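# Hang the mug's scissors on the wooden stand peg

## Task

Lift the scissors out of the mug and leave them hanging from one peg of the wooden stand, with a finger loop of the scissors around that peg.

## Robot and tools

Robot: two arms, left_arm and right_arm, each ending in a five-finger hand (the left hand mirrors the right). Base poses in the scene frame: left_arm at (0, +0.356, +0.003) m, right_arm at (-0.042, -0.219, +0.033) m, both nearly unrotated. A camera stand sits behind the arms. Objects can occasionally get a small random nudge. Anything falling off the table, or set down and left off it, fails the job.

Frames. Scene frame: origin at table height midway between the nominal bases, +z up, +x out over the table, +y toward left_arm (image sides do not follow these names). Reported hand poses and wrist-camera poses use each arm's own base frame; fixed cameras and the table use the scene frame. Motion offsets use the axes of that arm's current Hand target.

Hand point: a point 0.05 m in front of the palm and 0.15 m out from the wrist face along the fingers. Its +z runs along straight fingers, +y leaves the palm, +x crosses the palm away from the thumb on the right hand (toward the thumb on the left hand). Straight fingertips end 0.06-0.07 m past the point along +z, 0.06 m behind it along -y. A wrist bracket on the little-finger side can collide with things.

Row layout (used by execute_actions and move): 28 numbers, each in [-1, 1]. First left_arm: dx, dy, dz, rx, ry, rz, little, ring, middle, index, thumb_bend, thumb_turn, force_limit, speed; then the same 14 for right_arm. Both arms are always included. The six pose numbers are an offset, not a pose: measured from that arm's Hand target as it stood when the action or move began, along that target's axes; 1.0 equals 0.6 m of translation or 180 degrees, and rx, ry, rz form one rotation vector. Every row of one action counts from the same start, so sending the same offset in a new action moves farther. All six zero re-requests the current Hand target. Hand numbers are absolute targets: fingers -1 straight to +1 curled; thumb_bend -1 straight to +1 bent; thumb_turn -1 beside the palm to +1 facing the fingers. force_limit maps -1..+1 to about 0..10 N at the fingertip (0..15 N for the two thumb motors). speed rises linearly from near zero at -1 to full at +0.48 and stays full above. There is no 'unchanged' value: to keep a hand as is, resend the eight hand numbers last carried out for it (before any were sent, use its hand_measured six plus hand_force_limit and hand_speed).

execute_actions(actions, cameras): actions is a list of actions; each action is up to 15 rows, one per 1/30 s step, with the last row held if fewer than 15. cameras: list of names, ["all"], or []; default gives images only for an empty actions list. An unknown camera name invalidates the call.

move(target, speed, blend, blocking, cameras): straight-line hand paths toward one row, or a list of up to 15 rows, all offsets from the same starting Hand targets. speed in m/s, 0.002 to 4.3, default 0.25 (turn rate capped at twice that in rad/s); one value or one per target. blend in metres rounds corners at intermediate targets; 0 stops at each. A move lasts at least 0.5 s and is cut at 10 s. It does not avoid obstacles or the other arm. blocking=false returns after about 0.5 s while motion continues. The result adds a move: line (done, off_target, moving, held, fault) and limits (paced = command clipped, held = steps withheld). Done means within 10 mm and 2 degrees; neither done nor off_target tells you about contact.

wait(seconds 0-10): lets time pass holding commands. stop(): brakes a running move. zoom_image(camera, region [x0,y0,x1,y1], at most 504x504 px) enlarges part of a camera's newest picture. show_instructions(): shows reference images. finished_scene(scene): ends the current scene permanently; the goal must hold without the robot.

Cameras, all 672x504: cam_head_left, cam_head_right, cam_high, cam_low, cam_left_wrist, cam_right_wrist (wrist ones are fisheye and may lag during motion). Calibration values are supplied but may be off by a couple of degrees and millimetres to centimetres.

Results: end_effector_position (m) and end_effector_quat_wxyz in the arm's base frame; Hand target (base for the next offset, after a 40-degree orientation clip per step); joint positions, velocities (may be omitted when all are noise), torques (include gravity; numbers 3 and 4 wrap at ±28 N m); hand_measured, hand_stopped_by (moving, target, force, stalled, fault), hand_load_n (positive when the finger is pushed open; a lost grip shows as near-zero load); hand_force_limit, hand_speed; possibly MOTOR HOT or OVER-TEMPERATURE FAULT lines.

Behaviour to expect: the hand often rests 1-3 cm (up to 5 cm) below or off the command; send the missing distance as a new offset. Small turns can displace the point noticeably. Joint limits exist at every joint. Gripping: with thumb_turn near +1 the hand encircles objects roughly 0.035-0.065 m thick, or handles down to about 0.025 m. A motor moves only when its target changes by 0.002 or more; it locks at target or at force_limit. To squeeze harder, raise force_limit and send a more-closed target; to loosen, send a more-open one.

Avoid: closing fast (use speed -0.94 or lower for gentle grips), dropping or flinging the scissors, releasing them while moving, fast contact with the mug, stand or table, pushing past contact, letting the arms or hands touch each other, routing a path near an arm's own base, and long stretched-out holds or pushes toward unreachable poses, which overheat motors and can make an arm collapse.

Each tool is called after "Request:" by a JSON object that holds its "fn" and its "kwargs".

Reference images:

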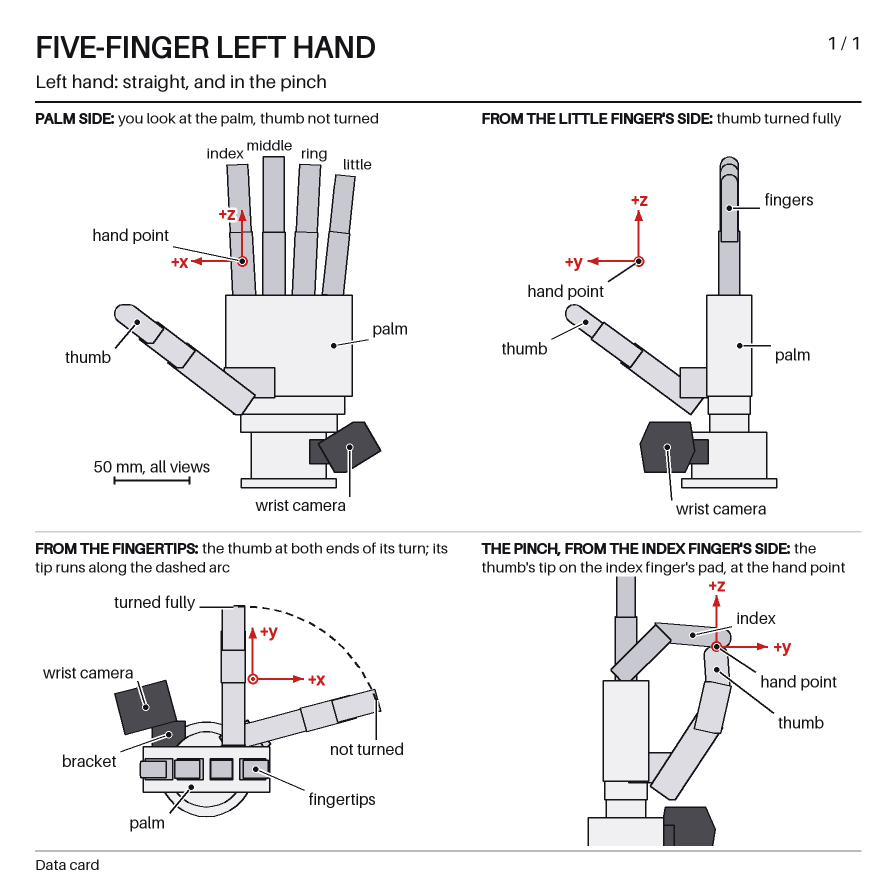

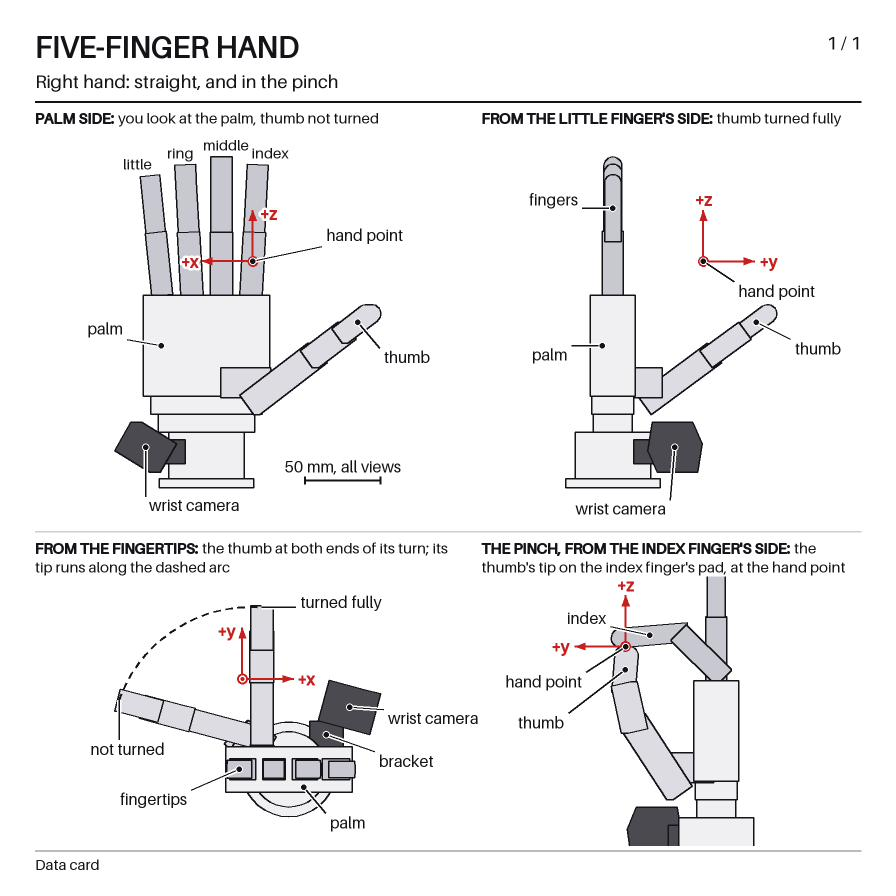

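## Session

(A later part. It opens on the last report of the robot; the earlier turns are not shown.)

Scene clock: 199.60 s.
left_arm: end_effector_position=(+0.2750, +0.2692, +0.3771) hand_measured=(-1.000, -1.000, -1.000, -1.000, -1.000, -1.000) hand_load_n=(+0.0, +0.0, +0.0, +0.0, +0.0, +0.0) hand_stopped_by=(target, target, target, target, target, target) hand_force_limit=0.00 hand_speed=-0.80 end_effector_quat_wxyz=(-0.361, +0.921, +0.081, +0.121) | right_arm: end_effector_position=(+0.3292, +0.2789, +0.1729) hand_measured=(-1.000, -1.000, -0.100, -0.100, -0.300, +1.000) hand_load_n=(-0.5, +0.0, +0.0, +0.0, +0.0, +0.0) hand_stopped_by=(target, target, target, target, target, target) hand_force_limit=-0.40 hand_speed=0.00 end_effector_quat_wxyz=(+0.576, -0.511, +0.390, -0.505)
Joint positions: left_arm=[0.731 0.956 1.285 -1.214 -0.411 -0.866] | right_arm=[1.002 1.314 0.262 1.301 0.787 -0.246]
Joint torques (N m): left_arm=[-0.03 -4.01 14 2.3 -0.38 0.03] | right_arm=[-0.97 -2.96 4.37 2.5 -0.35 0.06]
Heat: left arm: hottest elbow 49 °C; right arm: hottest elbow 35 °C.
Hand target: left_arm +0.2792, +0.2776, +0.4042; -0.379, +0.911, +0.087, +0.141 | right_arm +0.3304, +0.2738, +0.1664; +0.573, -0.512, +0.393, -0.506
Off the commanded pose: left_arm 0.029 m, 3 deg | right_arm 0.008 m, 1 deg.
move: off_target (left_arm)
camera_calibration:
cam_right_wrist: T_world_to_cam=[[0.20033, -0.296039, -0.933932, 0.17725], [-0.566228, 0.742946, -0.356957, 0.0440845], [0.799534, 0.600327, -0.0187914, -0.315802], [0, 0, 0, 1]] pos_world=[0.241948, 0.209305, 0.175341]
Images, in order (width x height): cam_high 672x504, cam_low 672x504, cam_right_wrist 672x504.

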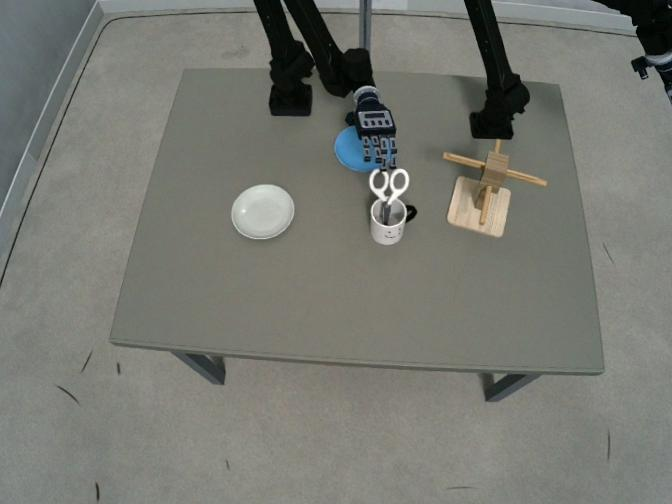

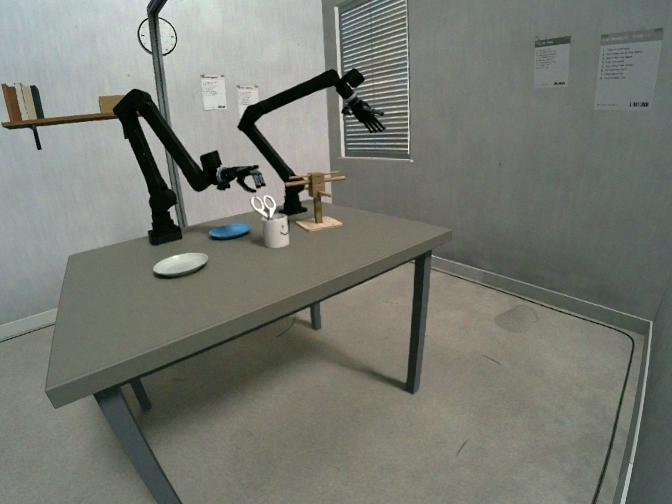

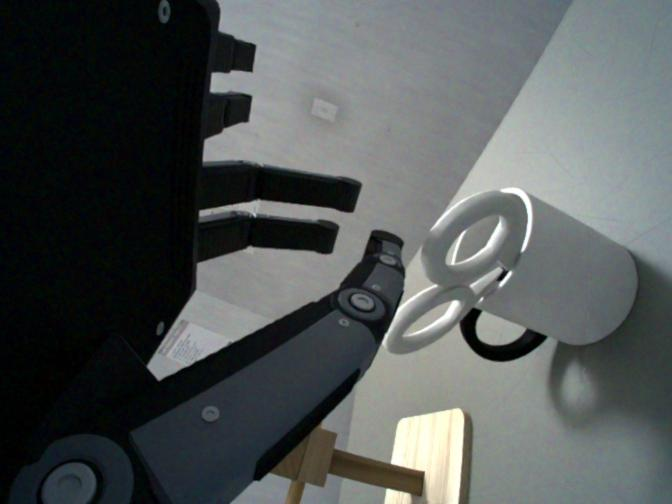

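Request:
{"fn": "move", "kwargs": {"target": [[0,0,0,0,0,0,-1,-1,-1,-1,-1,-1,0,-0.8, 0.020,0.0,-0.023,0,0,0,-1,-1,-0.1,-0.1,-0.3,1,-0.4,0]], "speed": 0.06, "cameras": ["cam_right_wrist","cam_high","cam_low"]}}

Request:
{"fn": "zoom_image", "kwargs": {"camera": "cam_right_wrist", "region": [260, 140, 560, 365]}}

Request:
{"fn": "zoom_image", "kwargs": {"camera": "cam_high", "region": [320, 110, 450, 260]}}

Request:
{"fn": "zoom_image", "kwargs": {"camera": "cam_low", "region": [200, 150, 320, 260]}}

Scene clock: 217.57 s.
left_arm: end_effector_position=(+0.2750, +0.2692, +0.3771) hand_measured=(-1.000, -1.000, -1.000, -1.000, -1.000, -1.000) hand_load_n=(+0.0, +0.0, +0.0, +0.0, +0.0, -0.5) hand_stopped_by=(target, target, target, target, target, target) hand_force_limit=0.00 hand_speed=-0.80 end_effector_quat_wxyz=(-0.361, +0.921, +0.081, +0.121) | right_arm: end_effector_position=(+0.3198, +0.2643, +0.1619) hand_measured=(-1.000, -1.000, -0.100, -0.100, -0.300, +1.000) hand_load_n=(+0.0, +0.0, +0.0, +0.0, +0.0, +0.0) hand_stopped_by=(target, target, target, target, target, target) hand_force_limit=-0.40 hand_speed=0.00 end_effector_quat_wxyz=(+0.569, -0.520, +0.389, -0.505)
Joint positions: left_arm=[0.731 0.956 1.285 -1.214 -0.411 -0.866] | right_arm=[1.002 1.294 0.214 1.306 0.787 -0.246]
Joint torques (N m): left_arm=[-0.09 -4.07 14 2.3 -0.37 0.03] | right_arm=[-0.56 -4.25 4.23 2.47 -0.11 0]
Heat: left arm: hottest elbow 50 °C; right arm: hottest elbow 33 °C.
Hand target: left_arm +0.2792, +0.2776, +0.4042; -0.379, +0.911, +0.087, +0.141 | right_arm +0.3192, +0.2594, +0.1649; +0.573, -0.512, +0.393, -0.506
Off the commanded pose: left_arm 0.029 m, 3 deg | right_arm 0.006 m, 1 deg.
move: off_target (left_arm)
camera_calibration:
cam_right_wrist: T_world_to_cam=[[0.189014, -0.313363, -0.930633, 0.172197], [-0.570676, 0.736193, -0.363797, 0.0499966], [0.799126, 0.599853, -0.0396778, -0.296147], [0, 0, 0, 1]] pos_world=[0.232643, 0.194798, 0.166691]
Images, in order (width x height): cam_high 672x504, cam_low 672x504, cam_right_wrist 672x504.

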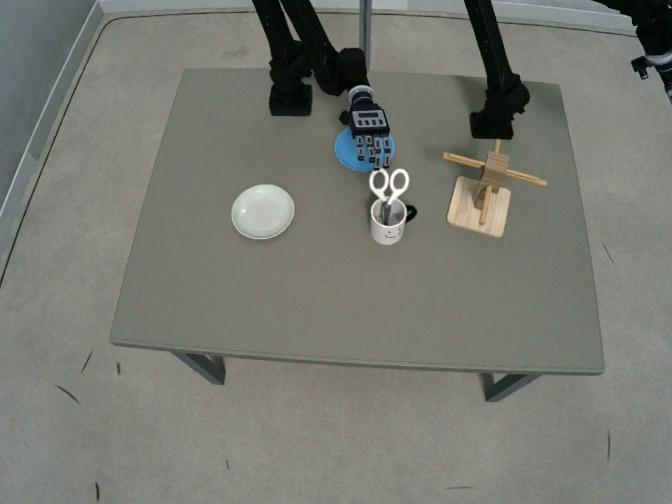

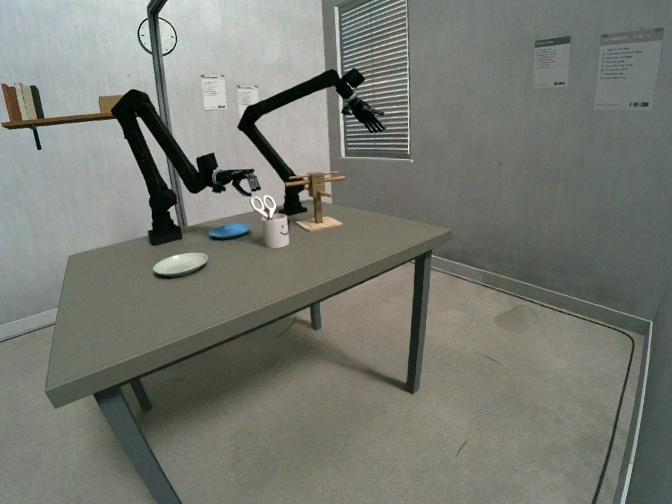

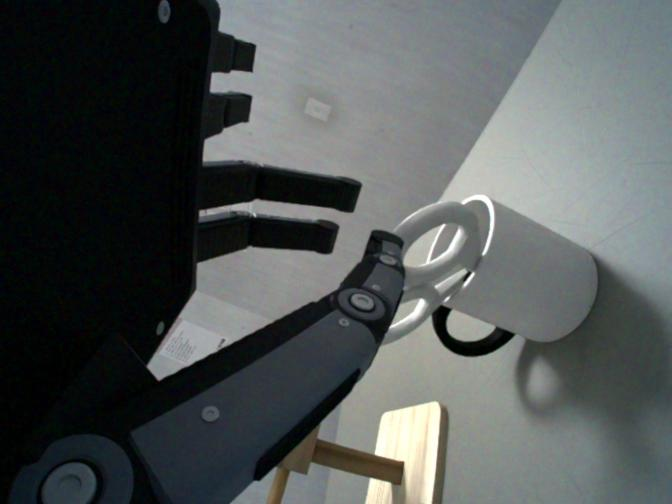

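Scaled by 1.680 from the camera's 672x504 image, which has a finer 960x720 frame.

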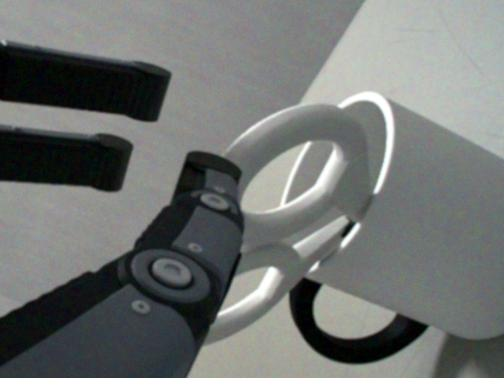

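Scaled by 3.360 from the camera's 672x504 image, which has a finer 960x720 frame.

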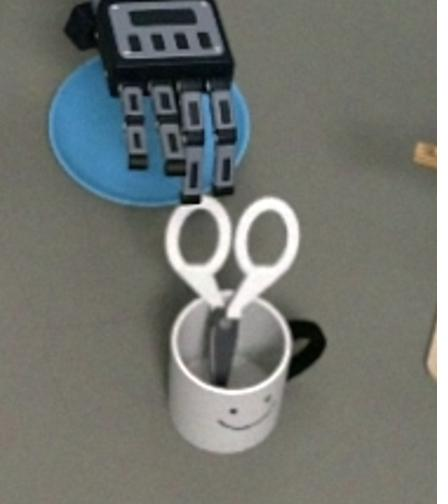

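Scaled by 4.200 from the camera's 672x504 image, which has a finer 960x720 frame.

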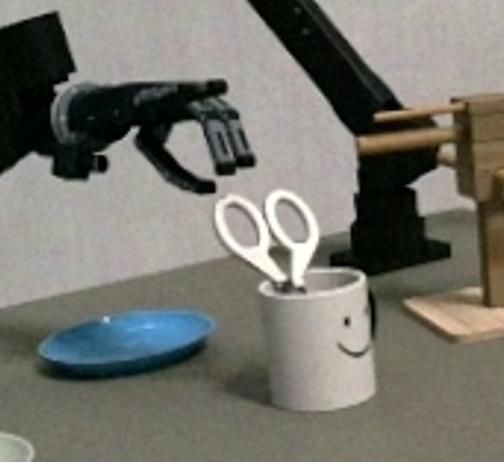

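Request:
{"fn": "move", "kwargs": {"target": [[0,0,0,0,0,0,-1,-1,-1,-1,-1,-1,0,-0.8, 0.0015,0.0737,-0.0005,0,0,0,-1,-1,-0.1,-0.1,-0.3,1,-0.4,0]], "speed": 0.06, "cameras": ["cam_right_wrist","cam_high","cam_low"]}}

Request:
{"fn": "zoom_image", "kwargs": {"camera": "cam_right_wrist", "region": [260, 140, 560, 365]}}

Request:
{"fn": "zoom_image", "kwargs": {"camera": "cam_high", "region": [320, 110, 450, 260]}}

Request:
{"fn": "zoom_image", "kwargs": {"camera": "cam_low", "region": [200, 150, 320, 260]}}

Scene clock: 225.73 s.
left_arm: end_effector_position=(+0.2750, +0.2692, +0.3771) hand_measured=(-1.000, -1.000, -1.000, -1.000, -1.000, -1.000) hand_load_n=(+0.0, +0.0, +0.0, +0.0, +0.0, +0.0) hand_stopped_by=(target, target, target, target, target, target) hand_force_limit=0.00 hand_speed=-0.80 end_effector_quat_wxyz=(-0.361, +0.921, +0.081, +0.121) | right_arm: end_effector_position=(+0.3257, +0.2632, +0.1261) hand_measured=(-1.000, -1.000, -0.100, -0.100, -0.300, +1.000) hand_load_n=(+0.0, +0.0, +0.0, +0.0, +0.0, +0.0) hand_stopped_by=(target, target, target, target, target, target) hand_force_limit=-0.40 hand_speed=0.00 end_effector_quat_wxyz=(+0.575, -0.515, +0.390, -0.502)
Joint positions: left_arm=[0.731 0.956 1.285 -1.214 -0.411 -0.866] | right_arm=[0.976 1.543 0.199 1.572 0.758 -0.229]
Joint torques (N m): left_arm=[-0.21 -4.19 14 2.3 -0.38 0.04] | right_arm=[-1.08 -3.78 2.21 2.45 -0.3 0.02]
Heat: left arm: hottest elbow 50 °C; right arm: hottest elbow 33 °C.
Hand target: left_arm +0.2792, +0.2776, +0.4042; -0.379, +0.911, +0.087, +0.141 | right_arm +0.3269, +0.2569, +0.1213; +0.573, -0.512, +0.393, -0.506
Off the commanded pose: left_arm 0.029 m, 3 deg | right_arm 0.008 m, 1 deg.
joint sent to its limit (right arm) — joint 4 (wrist pitch), upper limit. The joint targets still meet the commanded pose.
move: off_target (left_arm)
camera_calibration:
cam_right_wrist: T_world_to_cam=[[0.193491, -0.298718, -0.93452, 0.132574], [-0.572282, 0.739324, -0.354814, 0.0397213], [0.796903, 0.603463, -0.0278984, -0.303371], [0, 0, 0, 1]] pos_world=[0.238837, 0.193309, 0.129523]
Images, in order (width x height): cam_high 672x504, cam_low 672x504, cam_right_wrist 672x504.

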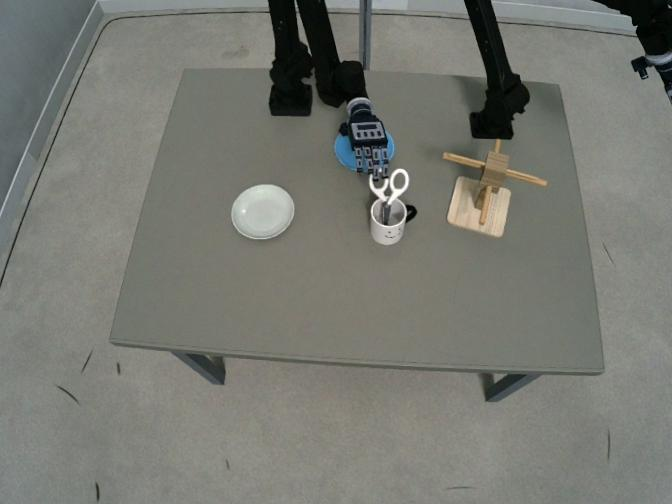

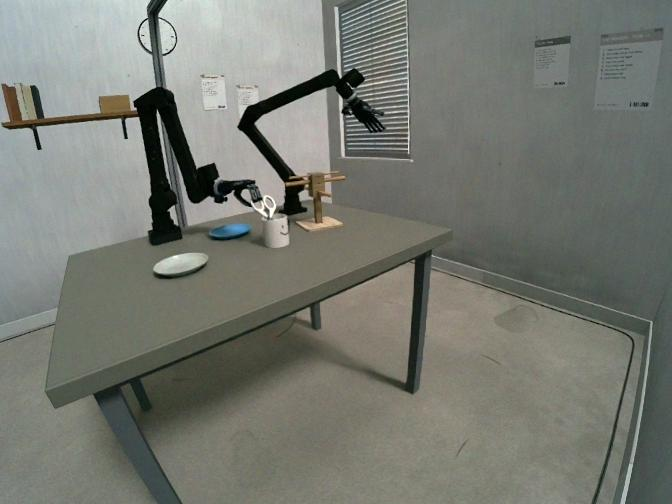

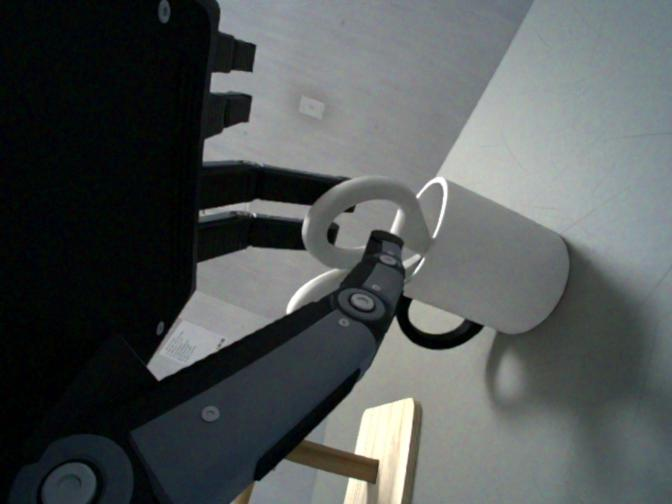

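Scaled by 1.680 from the camera's 672x504 image, which has a finer 960x720 frame.

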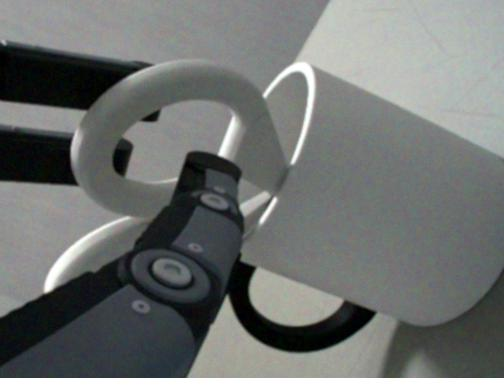

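Scaled by 3.360 from the camera's 672x504 image, which has a finer 960x720 frame.

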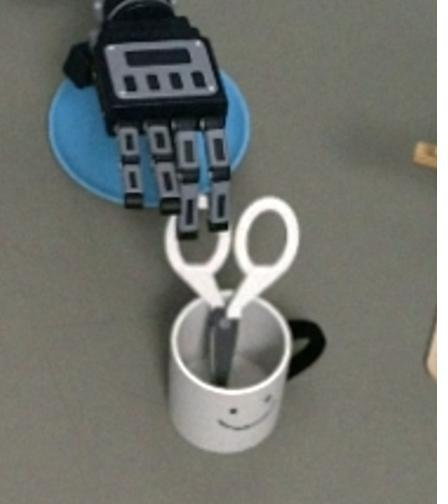

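Scaled by 4.200 from the camera's 672x504 image, which has a finer 960x720 frame.

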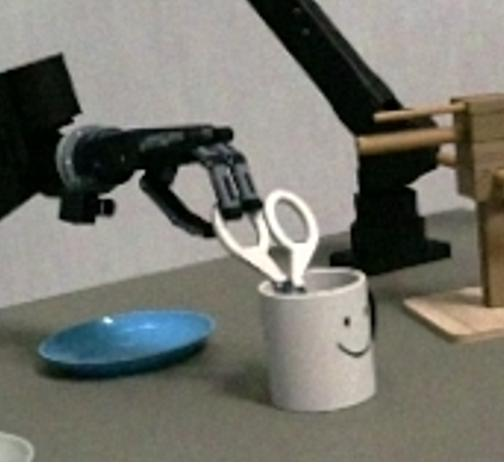

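Request:
{"fn": "move", "kwargs": {"target": [[0,0,0,0,0,0,-1,-1,-1,-1,-1,-1,0,-0.8, 0,0,0,0,0,0,-1,-1,0.0,0.0,0.05,1,-0.4,-0.5]], "speed": 0.06, "cameras": ["cam_right_wrist"]}}

Request:
{"fn": "zoom_image", "kwargs": {"camera": "cam_right_wrist", "region": [260, 140, 560, 365]}}

Scene clock: 228.97 s.
left_arm: end_effector_position=(+0.2750, +0.2692, +0.3771) hand_measured=(-1.000, -1.000, -1.000, -1.000, -1.000, -1.000) hand_load_n=(+0.0, +0.0, +0.0, +0.0, +0.0, -0.5) hand_stopped_by=(target, target, target, target, target, target) hand_force_limit=0.00 hand_speed=-0.80 end_effector_quat_wxyz=(-0.361, +0.921, +0.081, +0.121) | right_arm: end_effector_position=(+0.3261, +0.2632, +0.1284) hand_measured=(-1.000, -1.000, +0.000, +0.000, +0.048, +1.000) hand_load_n=(+0.0, +0.0, +0.5, +2.0, +1.5, +0.0) hand_stopped_by=(target, target, target, target, target, target) hand_force_limit=-0.40 hand_speed=-0.50 end_effector_quat_wxyz=(+0.578, -0.510, +0.392, -0.501)
Joint positions: left_arm=[0.731 0.956 1.285 -1.214 -0.411 -0.866] | right_arm=[0.974 1.543 0.199 1.581 0.758 -0.224]
Joint torques (N m): left_arm=[-0.03 -4.07 14.01 2.32 -0.38 0.04] | right_arm=[-0.97 -3.84 2.21 2.03 -0.29 -0.03]
Heat: left arm: hottest elbow 50 °C; right arm: hottest elbow 33 °C.
Hand target: left_arm +0.2792, +0.2776, +0.4042; -0.379, +0.911, +0.087, +0.141 | right_arm +0.3269, +0.2569, +0.1213; +0.573, -0.512, +0.393, -0.506
Off the commanded pose: left_arm 0.029 m, 3 deg | right_arm 0.010 m, 1 deg.
joint sent to its limit (right arm) — joint 4 (wrist pitch), upper limit. The joint targets still meet the commanded pose.
move: off_target (left_arm)
camera_calibration:
cam_right_wrist: T_world_to_cam=[[0.197344, -0.287262, -0.937302, 0.130771], [-0.570573, 0.743825, -0.348097, 0.0382095], [0.797184, 0.603494, -0.017115, -0.305005], [0, 0, 0, 1]] pos_world=[0.239139, 0.193213, 0.130652]
Images, in order (width x height): cam_right_wrist 672x504.

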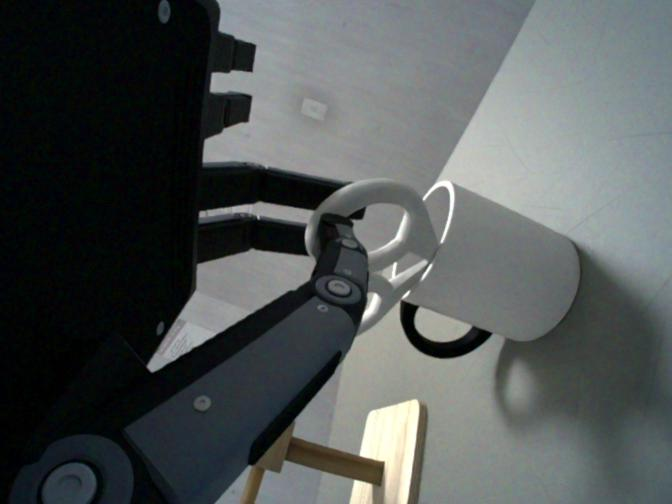

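Scaled by 1.680 from the camera's 672x504 image, which has a finer 960x720 frame.

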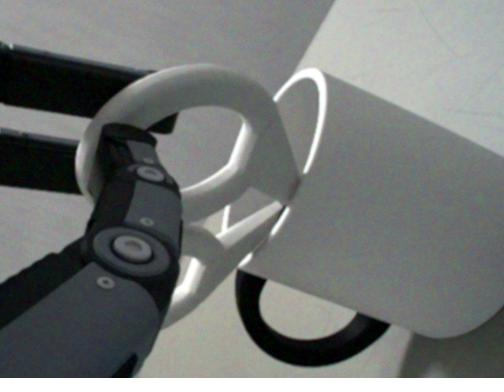

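Request:
{"fn": "move", "kwargs": {"target": [[0,0,0,0,0,0,-1,-1,-1,-1,-1,-1,0,-0.8, 0,0,0,0,0,0,-1,-1,0.5,0.5,0.05,1,-0.2,-0.9],[0,0,0,0,0,0,-1,-1,-1,-1,-1,-1,0,-0.8, 0,0,0,0,0,0,-1,-1,0.5,0.5,0.25,1,-0.2,-0.92]], "speed": 0.06, "cameras": ["cam_right_wrist","cam_high","cam_low"]}}

Request:
{"fn": "zoom_image", "kwargs": {"camera": "cam_right_wrist", "region": [260, 140, 560, 365]}}

Request:
{"fn": "zoom_image", "kwargs": {"camera": "cam_low", "region": [200, 150, 320, 260]}}

Request:
{"fn": "zoom_image", "kwargs": {"camera": "cam_high", "region": [320, 110, 450, 260]}}

Scene clock: 231.87 s.
left_arm: end_effector_position=(+0.2750, +0.2692, +0.3771) hand_measured=(-1.000, -1.000, -1.000, -1.000, -1.000, -1.000) hand_load_n=(+0.0, +0.0, -0.5, +0.0, +0.0, +0.0) hand_stopped_by=(target, target, target, target, target, target) hand_force_limit=0.00 hand_speed=-0.80 end_effector_quat_wxyz=(-0.361, +0.921, +0.081, +0.121) | right_arm: end_effector_position=(+0.3262, +0.2631, +0.1285) hand_measured=(-1.000, -1.000, +0.016, +0.006, +0.058, +1.000) hand_load_n=(-0.5, +0.0, +5.0, +4.0, +6.0, +1.0) hand_stopped_by=(target, target, force, force, force, target) hand_force_limit=-0.20 hand_speed=-0.92 end_effector_quat_wxyz=(+0.579, -0.510, +0.392, -0.501)
Joint positions: left_arm=[0.731 0.956 1.285 -1.214 -0.411 -0.866] | right_arm=[0.974 1.543 0.199 1.582 0.758 -0.224]
Joint torques (N m): left_arm=[-0.09 -4.07 14 2.33 -0.38 0.04] | right_arm=[-1.03 -3.84 2.21 2.03 -0.28 -0.03]
Heat: left arm: hottest elbow 50 °C; right arm: hottest elbow 32 °C.
Hand target: left_arm +0.2792, +0.2776, +0.4042; -0.379, +0.911, +0.087, +0.141 | right_arm +0.3269, +0.2568, +0.1213; +0.573, -0.512, +0.393, -0.506
Off the commanded pose: left_arm 0.029 m, 3 deg | right_arm 0.010 m, 1 deg.
joint sent to its limit (right arm) — joint 4 (wrist pitch), upper limit. The joint targets still meet the commanded pose.
move: off_target (left_arm)
camera_calibration:
cam_right_wrist: T_world_to_cam=[[0.197637, -0.287028, -0.937312, 0.130609], [-0.570464, 0.743912, -0.348089, 0.0382974], [0.797189, 0.603498, -0.0167151, -0.305078], [0, 0, 0, 1]] pos_world=[0.239239, 0.193113, 0.130653]
Images, in order (width x height): cam_high 672x504, cam_low 672x504, cam_right_wrist 672x504.

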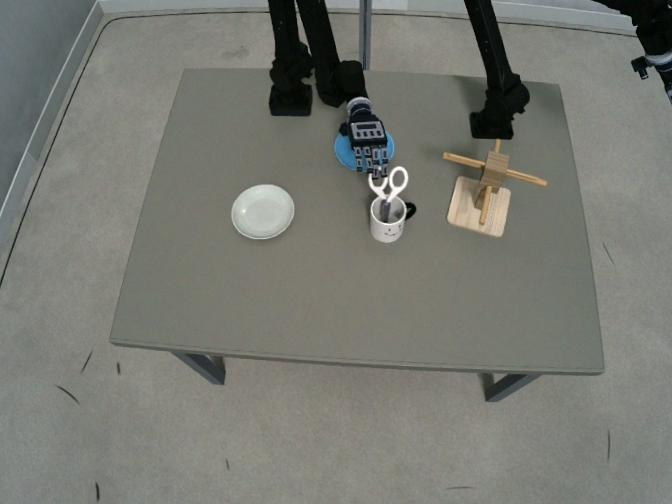

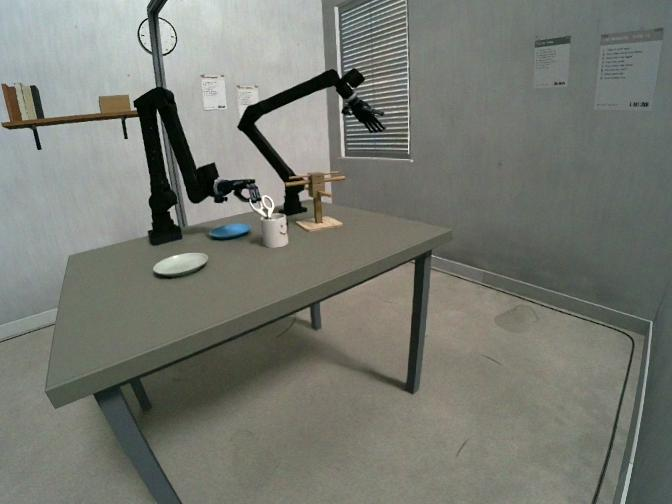

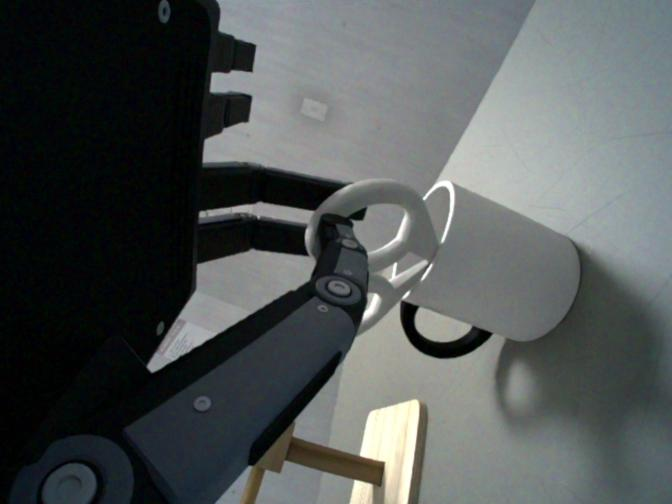

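Scaled by 1.680 from the camera's 672x504 image, which has a finer 960x720 frame.

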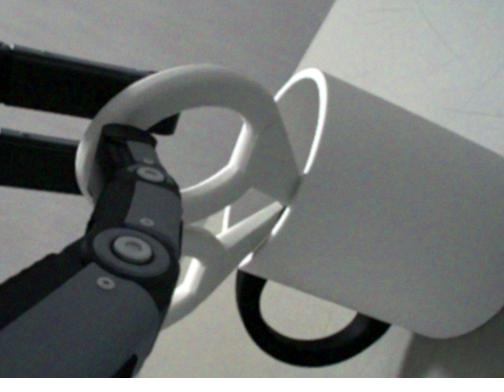

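Scaled by 4.200 from the camera's 672x504 image, which has a finer 960x720 frame.

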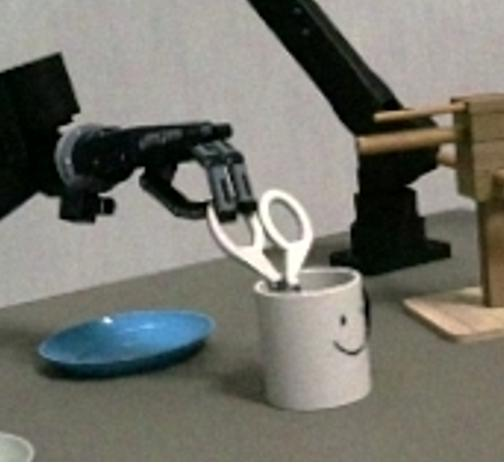

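Scaled by 3.360 from the camera's 672x504 image, which has a finer 960x720 frame.

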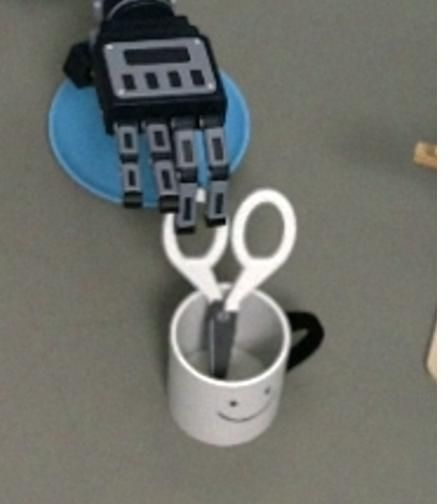

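Request:
{"fn": "move", "kwargs": {"target": [[0,0,0,0,0,0,-1,-1,-1,-1,-1,-1,0,-0.8, -0.0033,-0.107,-0.031,0,0,0,-1,-1,0.5,0.5,0.25,1,-0.2,-0.92]], "speed": 0.05, "cameras": ["cam_right_wrist","cam_high","cam_low"]}}

Request:
{"fn": "zoom_image", "kwargs": {"camera": "cam_right_wrist", "region": [260, 140, 560, 365]}}

Request:
{"fn": "zoom_image", "kwargs": {"camera": "cam_low", "region": [200, 150, 320, 260]}}

Scene clock: 236.03 s.
left_arm: end_effector_position=(+0.2750, +0.2692, +0.3771) hand_measured=(-1.000, -1.000, -1.000, -1.000, -1.000, -1.000) hand_load_n=(+0.0, +0.0, +0.0, +0.0, +0.0, -0.5) hand_stopped_by=(target, target, target, target, target, target) hand_force_limit=0.00 hand_speed=-0.80 end_effector_quat_wxyz=(-0.361, +0.921, +0.081, +0.121) | right_arm: end_effector_position=(+0.3006, +0.2558, +0.1818) hand_measured=(-1.000, -1.000, +0.016, +0.006, +0.060, +1.000) hand_load_n=(+0.0, -0.5, +0.0, +0.0, +0.0, +0.0) hand_stopped_by=(target, target, force, force, force, target) hand_force_limit=-0.20 hand_speed=-0.92 end_effector_quat_wxyz=(+0.573, -0.507, +0.397, -0.506)
Joint positions: left_arm=[0.731 0.956 1.285 -1.214 -0.411 -0.866] | right_arm=[1.065 1.155 0.19 1.23 0.864 -0.263]
Joint torques (N m): left_arm=[-0.21 -4.13 14.01 2.33 -0.37 0.04] | right_arm=[0.73 -2.96 5.65 1.5 -0.13 -0.11]
Heat: left arm: hottest elbow 50 °C; right arm: hottest elbow 32 °C.
Hand target: left_arm +0.2792, +0.2776, +0.4042; -0.379, +0.911, +0.087, +0.141 | right_arm +0.2972, +0.2576, +0.1813; +0.573, -0.512, +0.393, -0.506
Off the commanded pose: left_arm 0.029 m, 3 deg | right_arm 0.004 m, 1 deg.
move: off_target (left_arm)
camera_calibration:
cam_right_wrist: T_world_to_cam=[[0.191564, -0.291669, -0.937141, 0.186576], [-0.55669, 0.754088, -0.348492, 0.0410185], [0.808331, 0.588456, -0.0179134, -0.278699], [0, 0, 0, 1]] pos_world=[0.212375, 0.187489, 0.18415]
Images, in order (width x height): cam_high 672x504, cam_low 672x504, cam_right_wrist 672x504.

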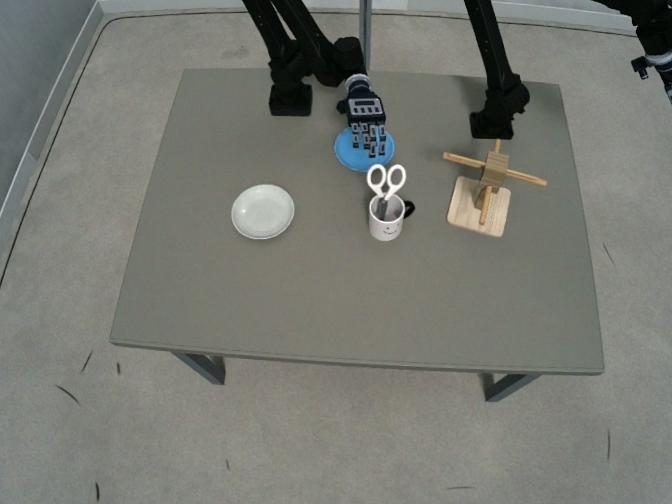

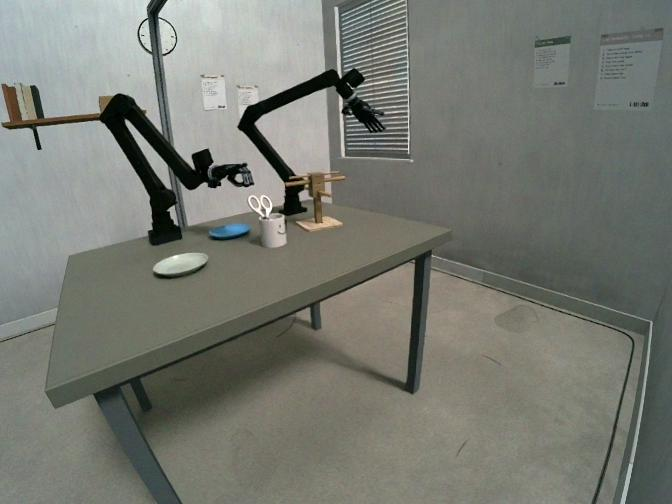

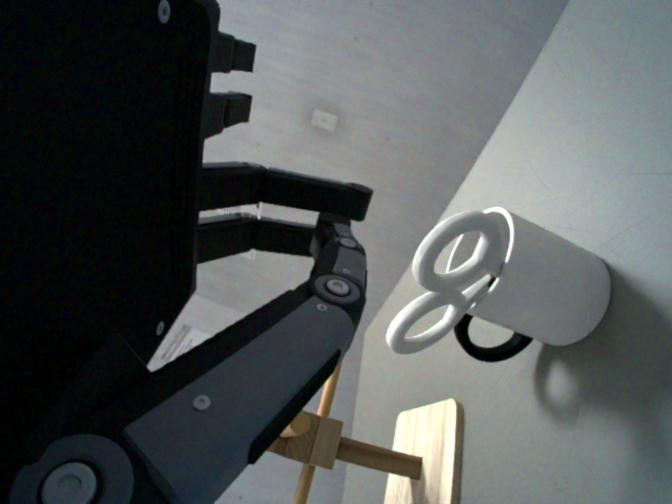

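Scaled by 1.680 from the camera's 672x504 image, which has a finer 960x720 frame.

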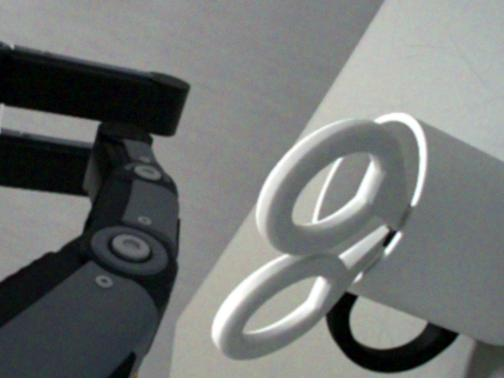

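Scaled by 4.200 from the camera's 672x504 image, which has a finer 960x720 frame.

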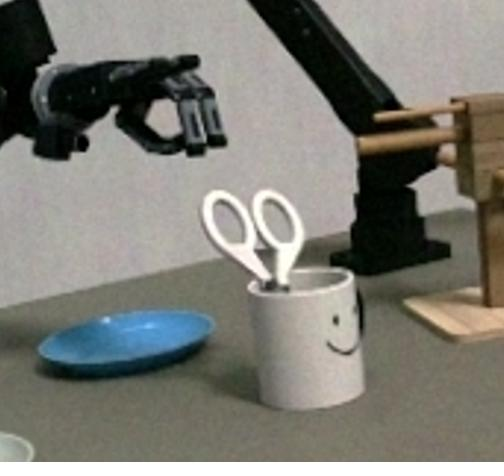

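Request:
{"fn": "zoom_image", "kwargs": {"camera": "cam_high", "region": [320, 110, 450, 260]}}

Scaled by 3.360 from the camera's 672x504 image, which has a finer 960x720 frame.

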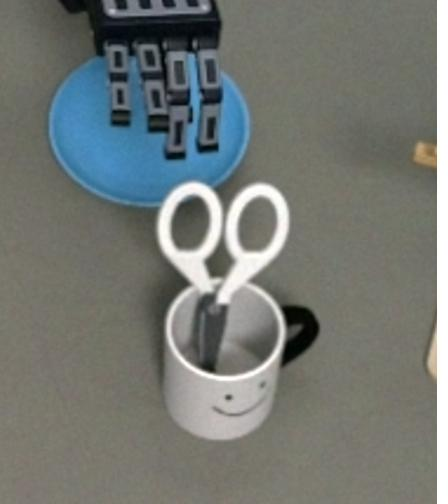

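Request:
{"fn": "move", "kwargs": {"target": [[0,0,0,0,0,0,-1,-1,-1,-1,-1,-1,0,-0.8, 0.0,0.0,0.0,0,0,0,-1,-1,-1,-0.2,-1,1,-0.2,0.2],[0,0,0,0,0,0,-1,-1,-1,-1,-1,-1,0,-0.8, 0.0232,0.055,0.051,0,0,0,-1,-1,-1,-0.2,-1,1,-0.2,0.2]], "speed": 0.08, "cameras": ["cam_right_wrist","cam_high","cam_low"]}}

Request:
{"fn": "zoom_image", "kwargs": {"camera": "cam_right_wrist", "region": [260, 140, 560, 365]}}

Request:
{"fn": "zoom_image", "kwargs": {"camera": "cam_high", "region": [320, 110, 450, 260]}}

Request:
{"fn": "zoom_image", "kwargs": {"camera": "cam_low", "region": [200, 150, 320, 260]}}

Scene clock: 261.83 s.
left_arm: end_effector_position=(+0.2750, +0.2692, +0.3771) hand_measured=(-1.000, -1.000, -1.000, -1.000, -1.000, -1.000) hand_load_n=(+0.0, +0.0, +0.0, +0.0, +0.0, -0.5) hand_stopped_by=(target, target, target, target, target, target) hand_force_limit=0.00 hand_speed=-0.80 end_effector_quat_wxyz=(-0.361, +0.921, +0.081, +0.121) | right_arm: end_effector_position=(+0.3310, +0.2484, +0.1523) hand_measured=(-1.000, -1.000, -1.000, -0.200, -1.000, +1.000) hand_load_n=(+0.0, +0.0, +0.0, +0.0, +0.0, -0.5) hand_stopped_by=(target, target, target, target, target, target) hand_force_limit=-0.20 hand_speed=0.20 end_effector_quat_wxyz=(+0.569, -0.519, +0.389, -0.505)
Joint positions: left_arm=[0.731 0.956 1.285 -1.214 -0.411 -0.866] | right_arm=[0.925 1.326 0.19 1.347 0.712 -0.222]
Joint torques (N m): left_arm=[-0.09 -4.07 13.98 2.3 -0.38 0.03] | right_arm=[-0.91 -2.78 5.3 2.41 -0.32 0.04]
Heat: left arm: hottest elbow 51 °C; right arm: hottest elbow 32 °C.
Hand target: left_arm +0.2792, +0.2776, +0.4042; -0.379, +0.911, +0.087, +0.141 | right_arm +0.3351, +0.2485, +0.1550; +0.573, -0.512, +0.393, -0.506
Off the commanded pose: left_arm 0.029 m, 3 deg | right_arm 0.005 m, 1 deg.
move: off_target (left_arm)
camera_calibration:
cam_right_wrist: T_world_to_cam=[[0.188833, -0.312833, -0.930848, 0.156074], [-0.570056, 0.736919, -0.363301, 0.0641507], [0.799612, 0.599238, -0.0391783, -0.295953], [0, 0, 0, 1]] pos_world=[0.243745, 0.178897, 0.156992]
Images, in order (width x height): cam_high 672x504, cam_low 672x504, cam_right_wrist 672x504.

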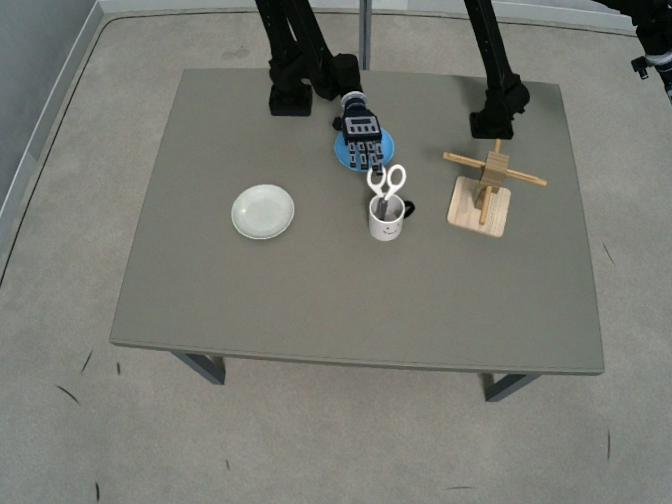

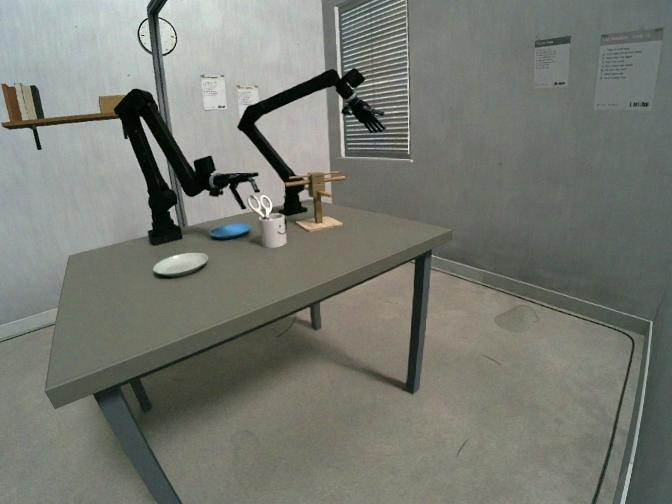

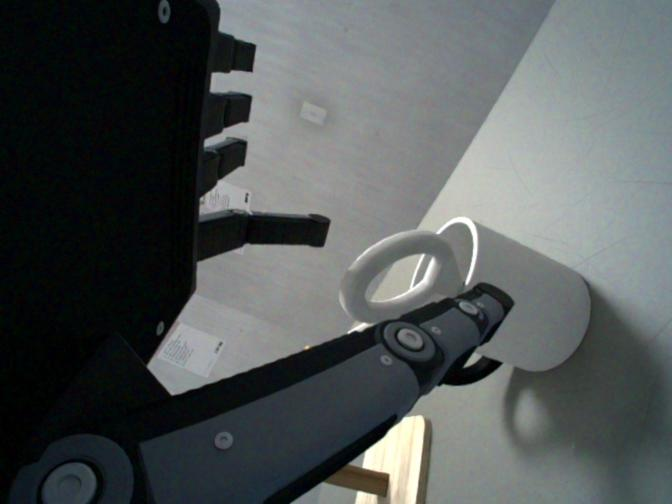

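Scaled by 1.680 from the camera's 672x504 image, which has a finer 960x720 frame.

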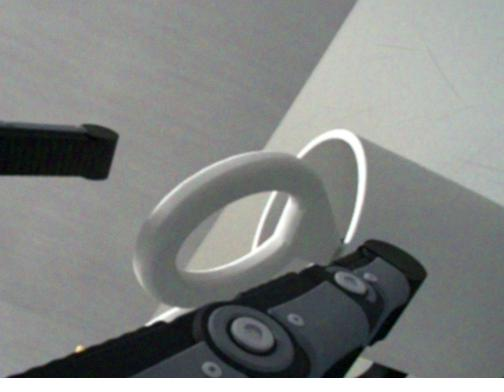

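Scaled by 3.360 from the camera's 672x504 image, which has a finer 960x720 frame.

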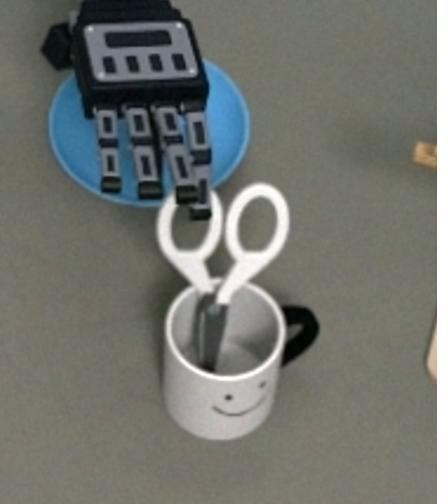

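Scaled by 4.200 from the camera's 672x504 image, which has a finer 960x720 frame.

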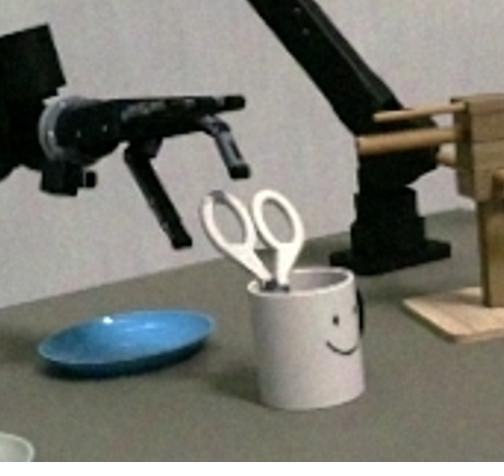

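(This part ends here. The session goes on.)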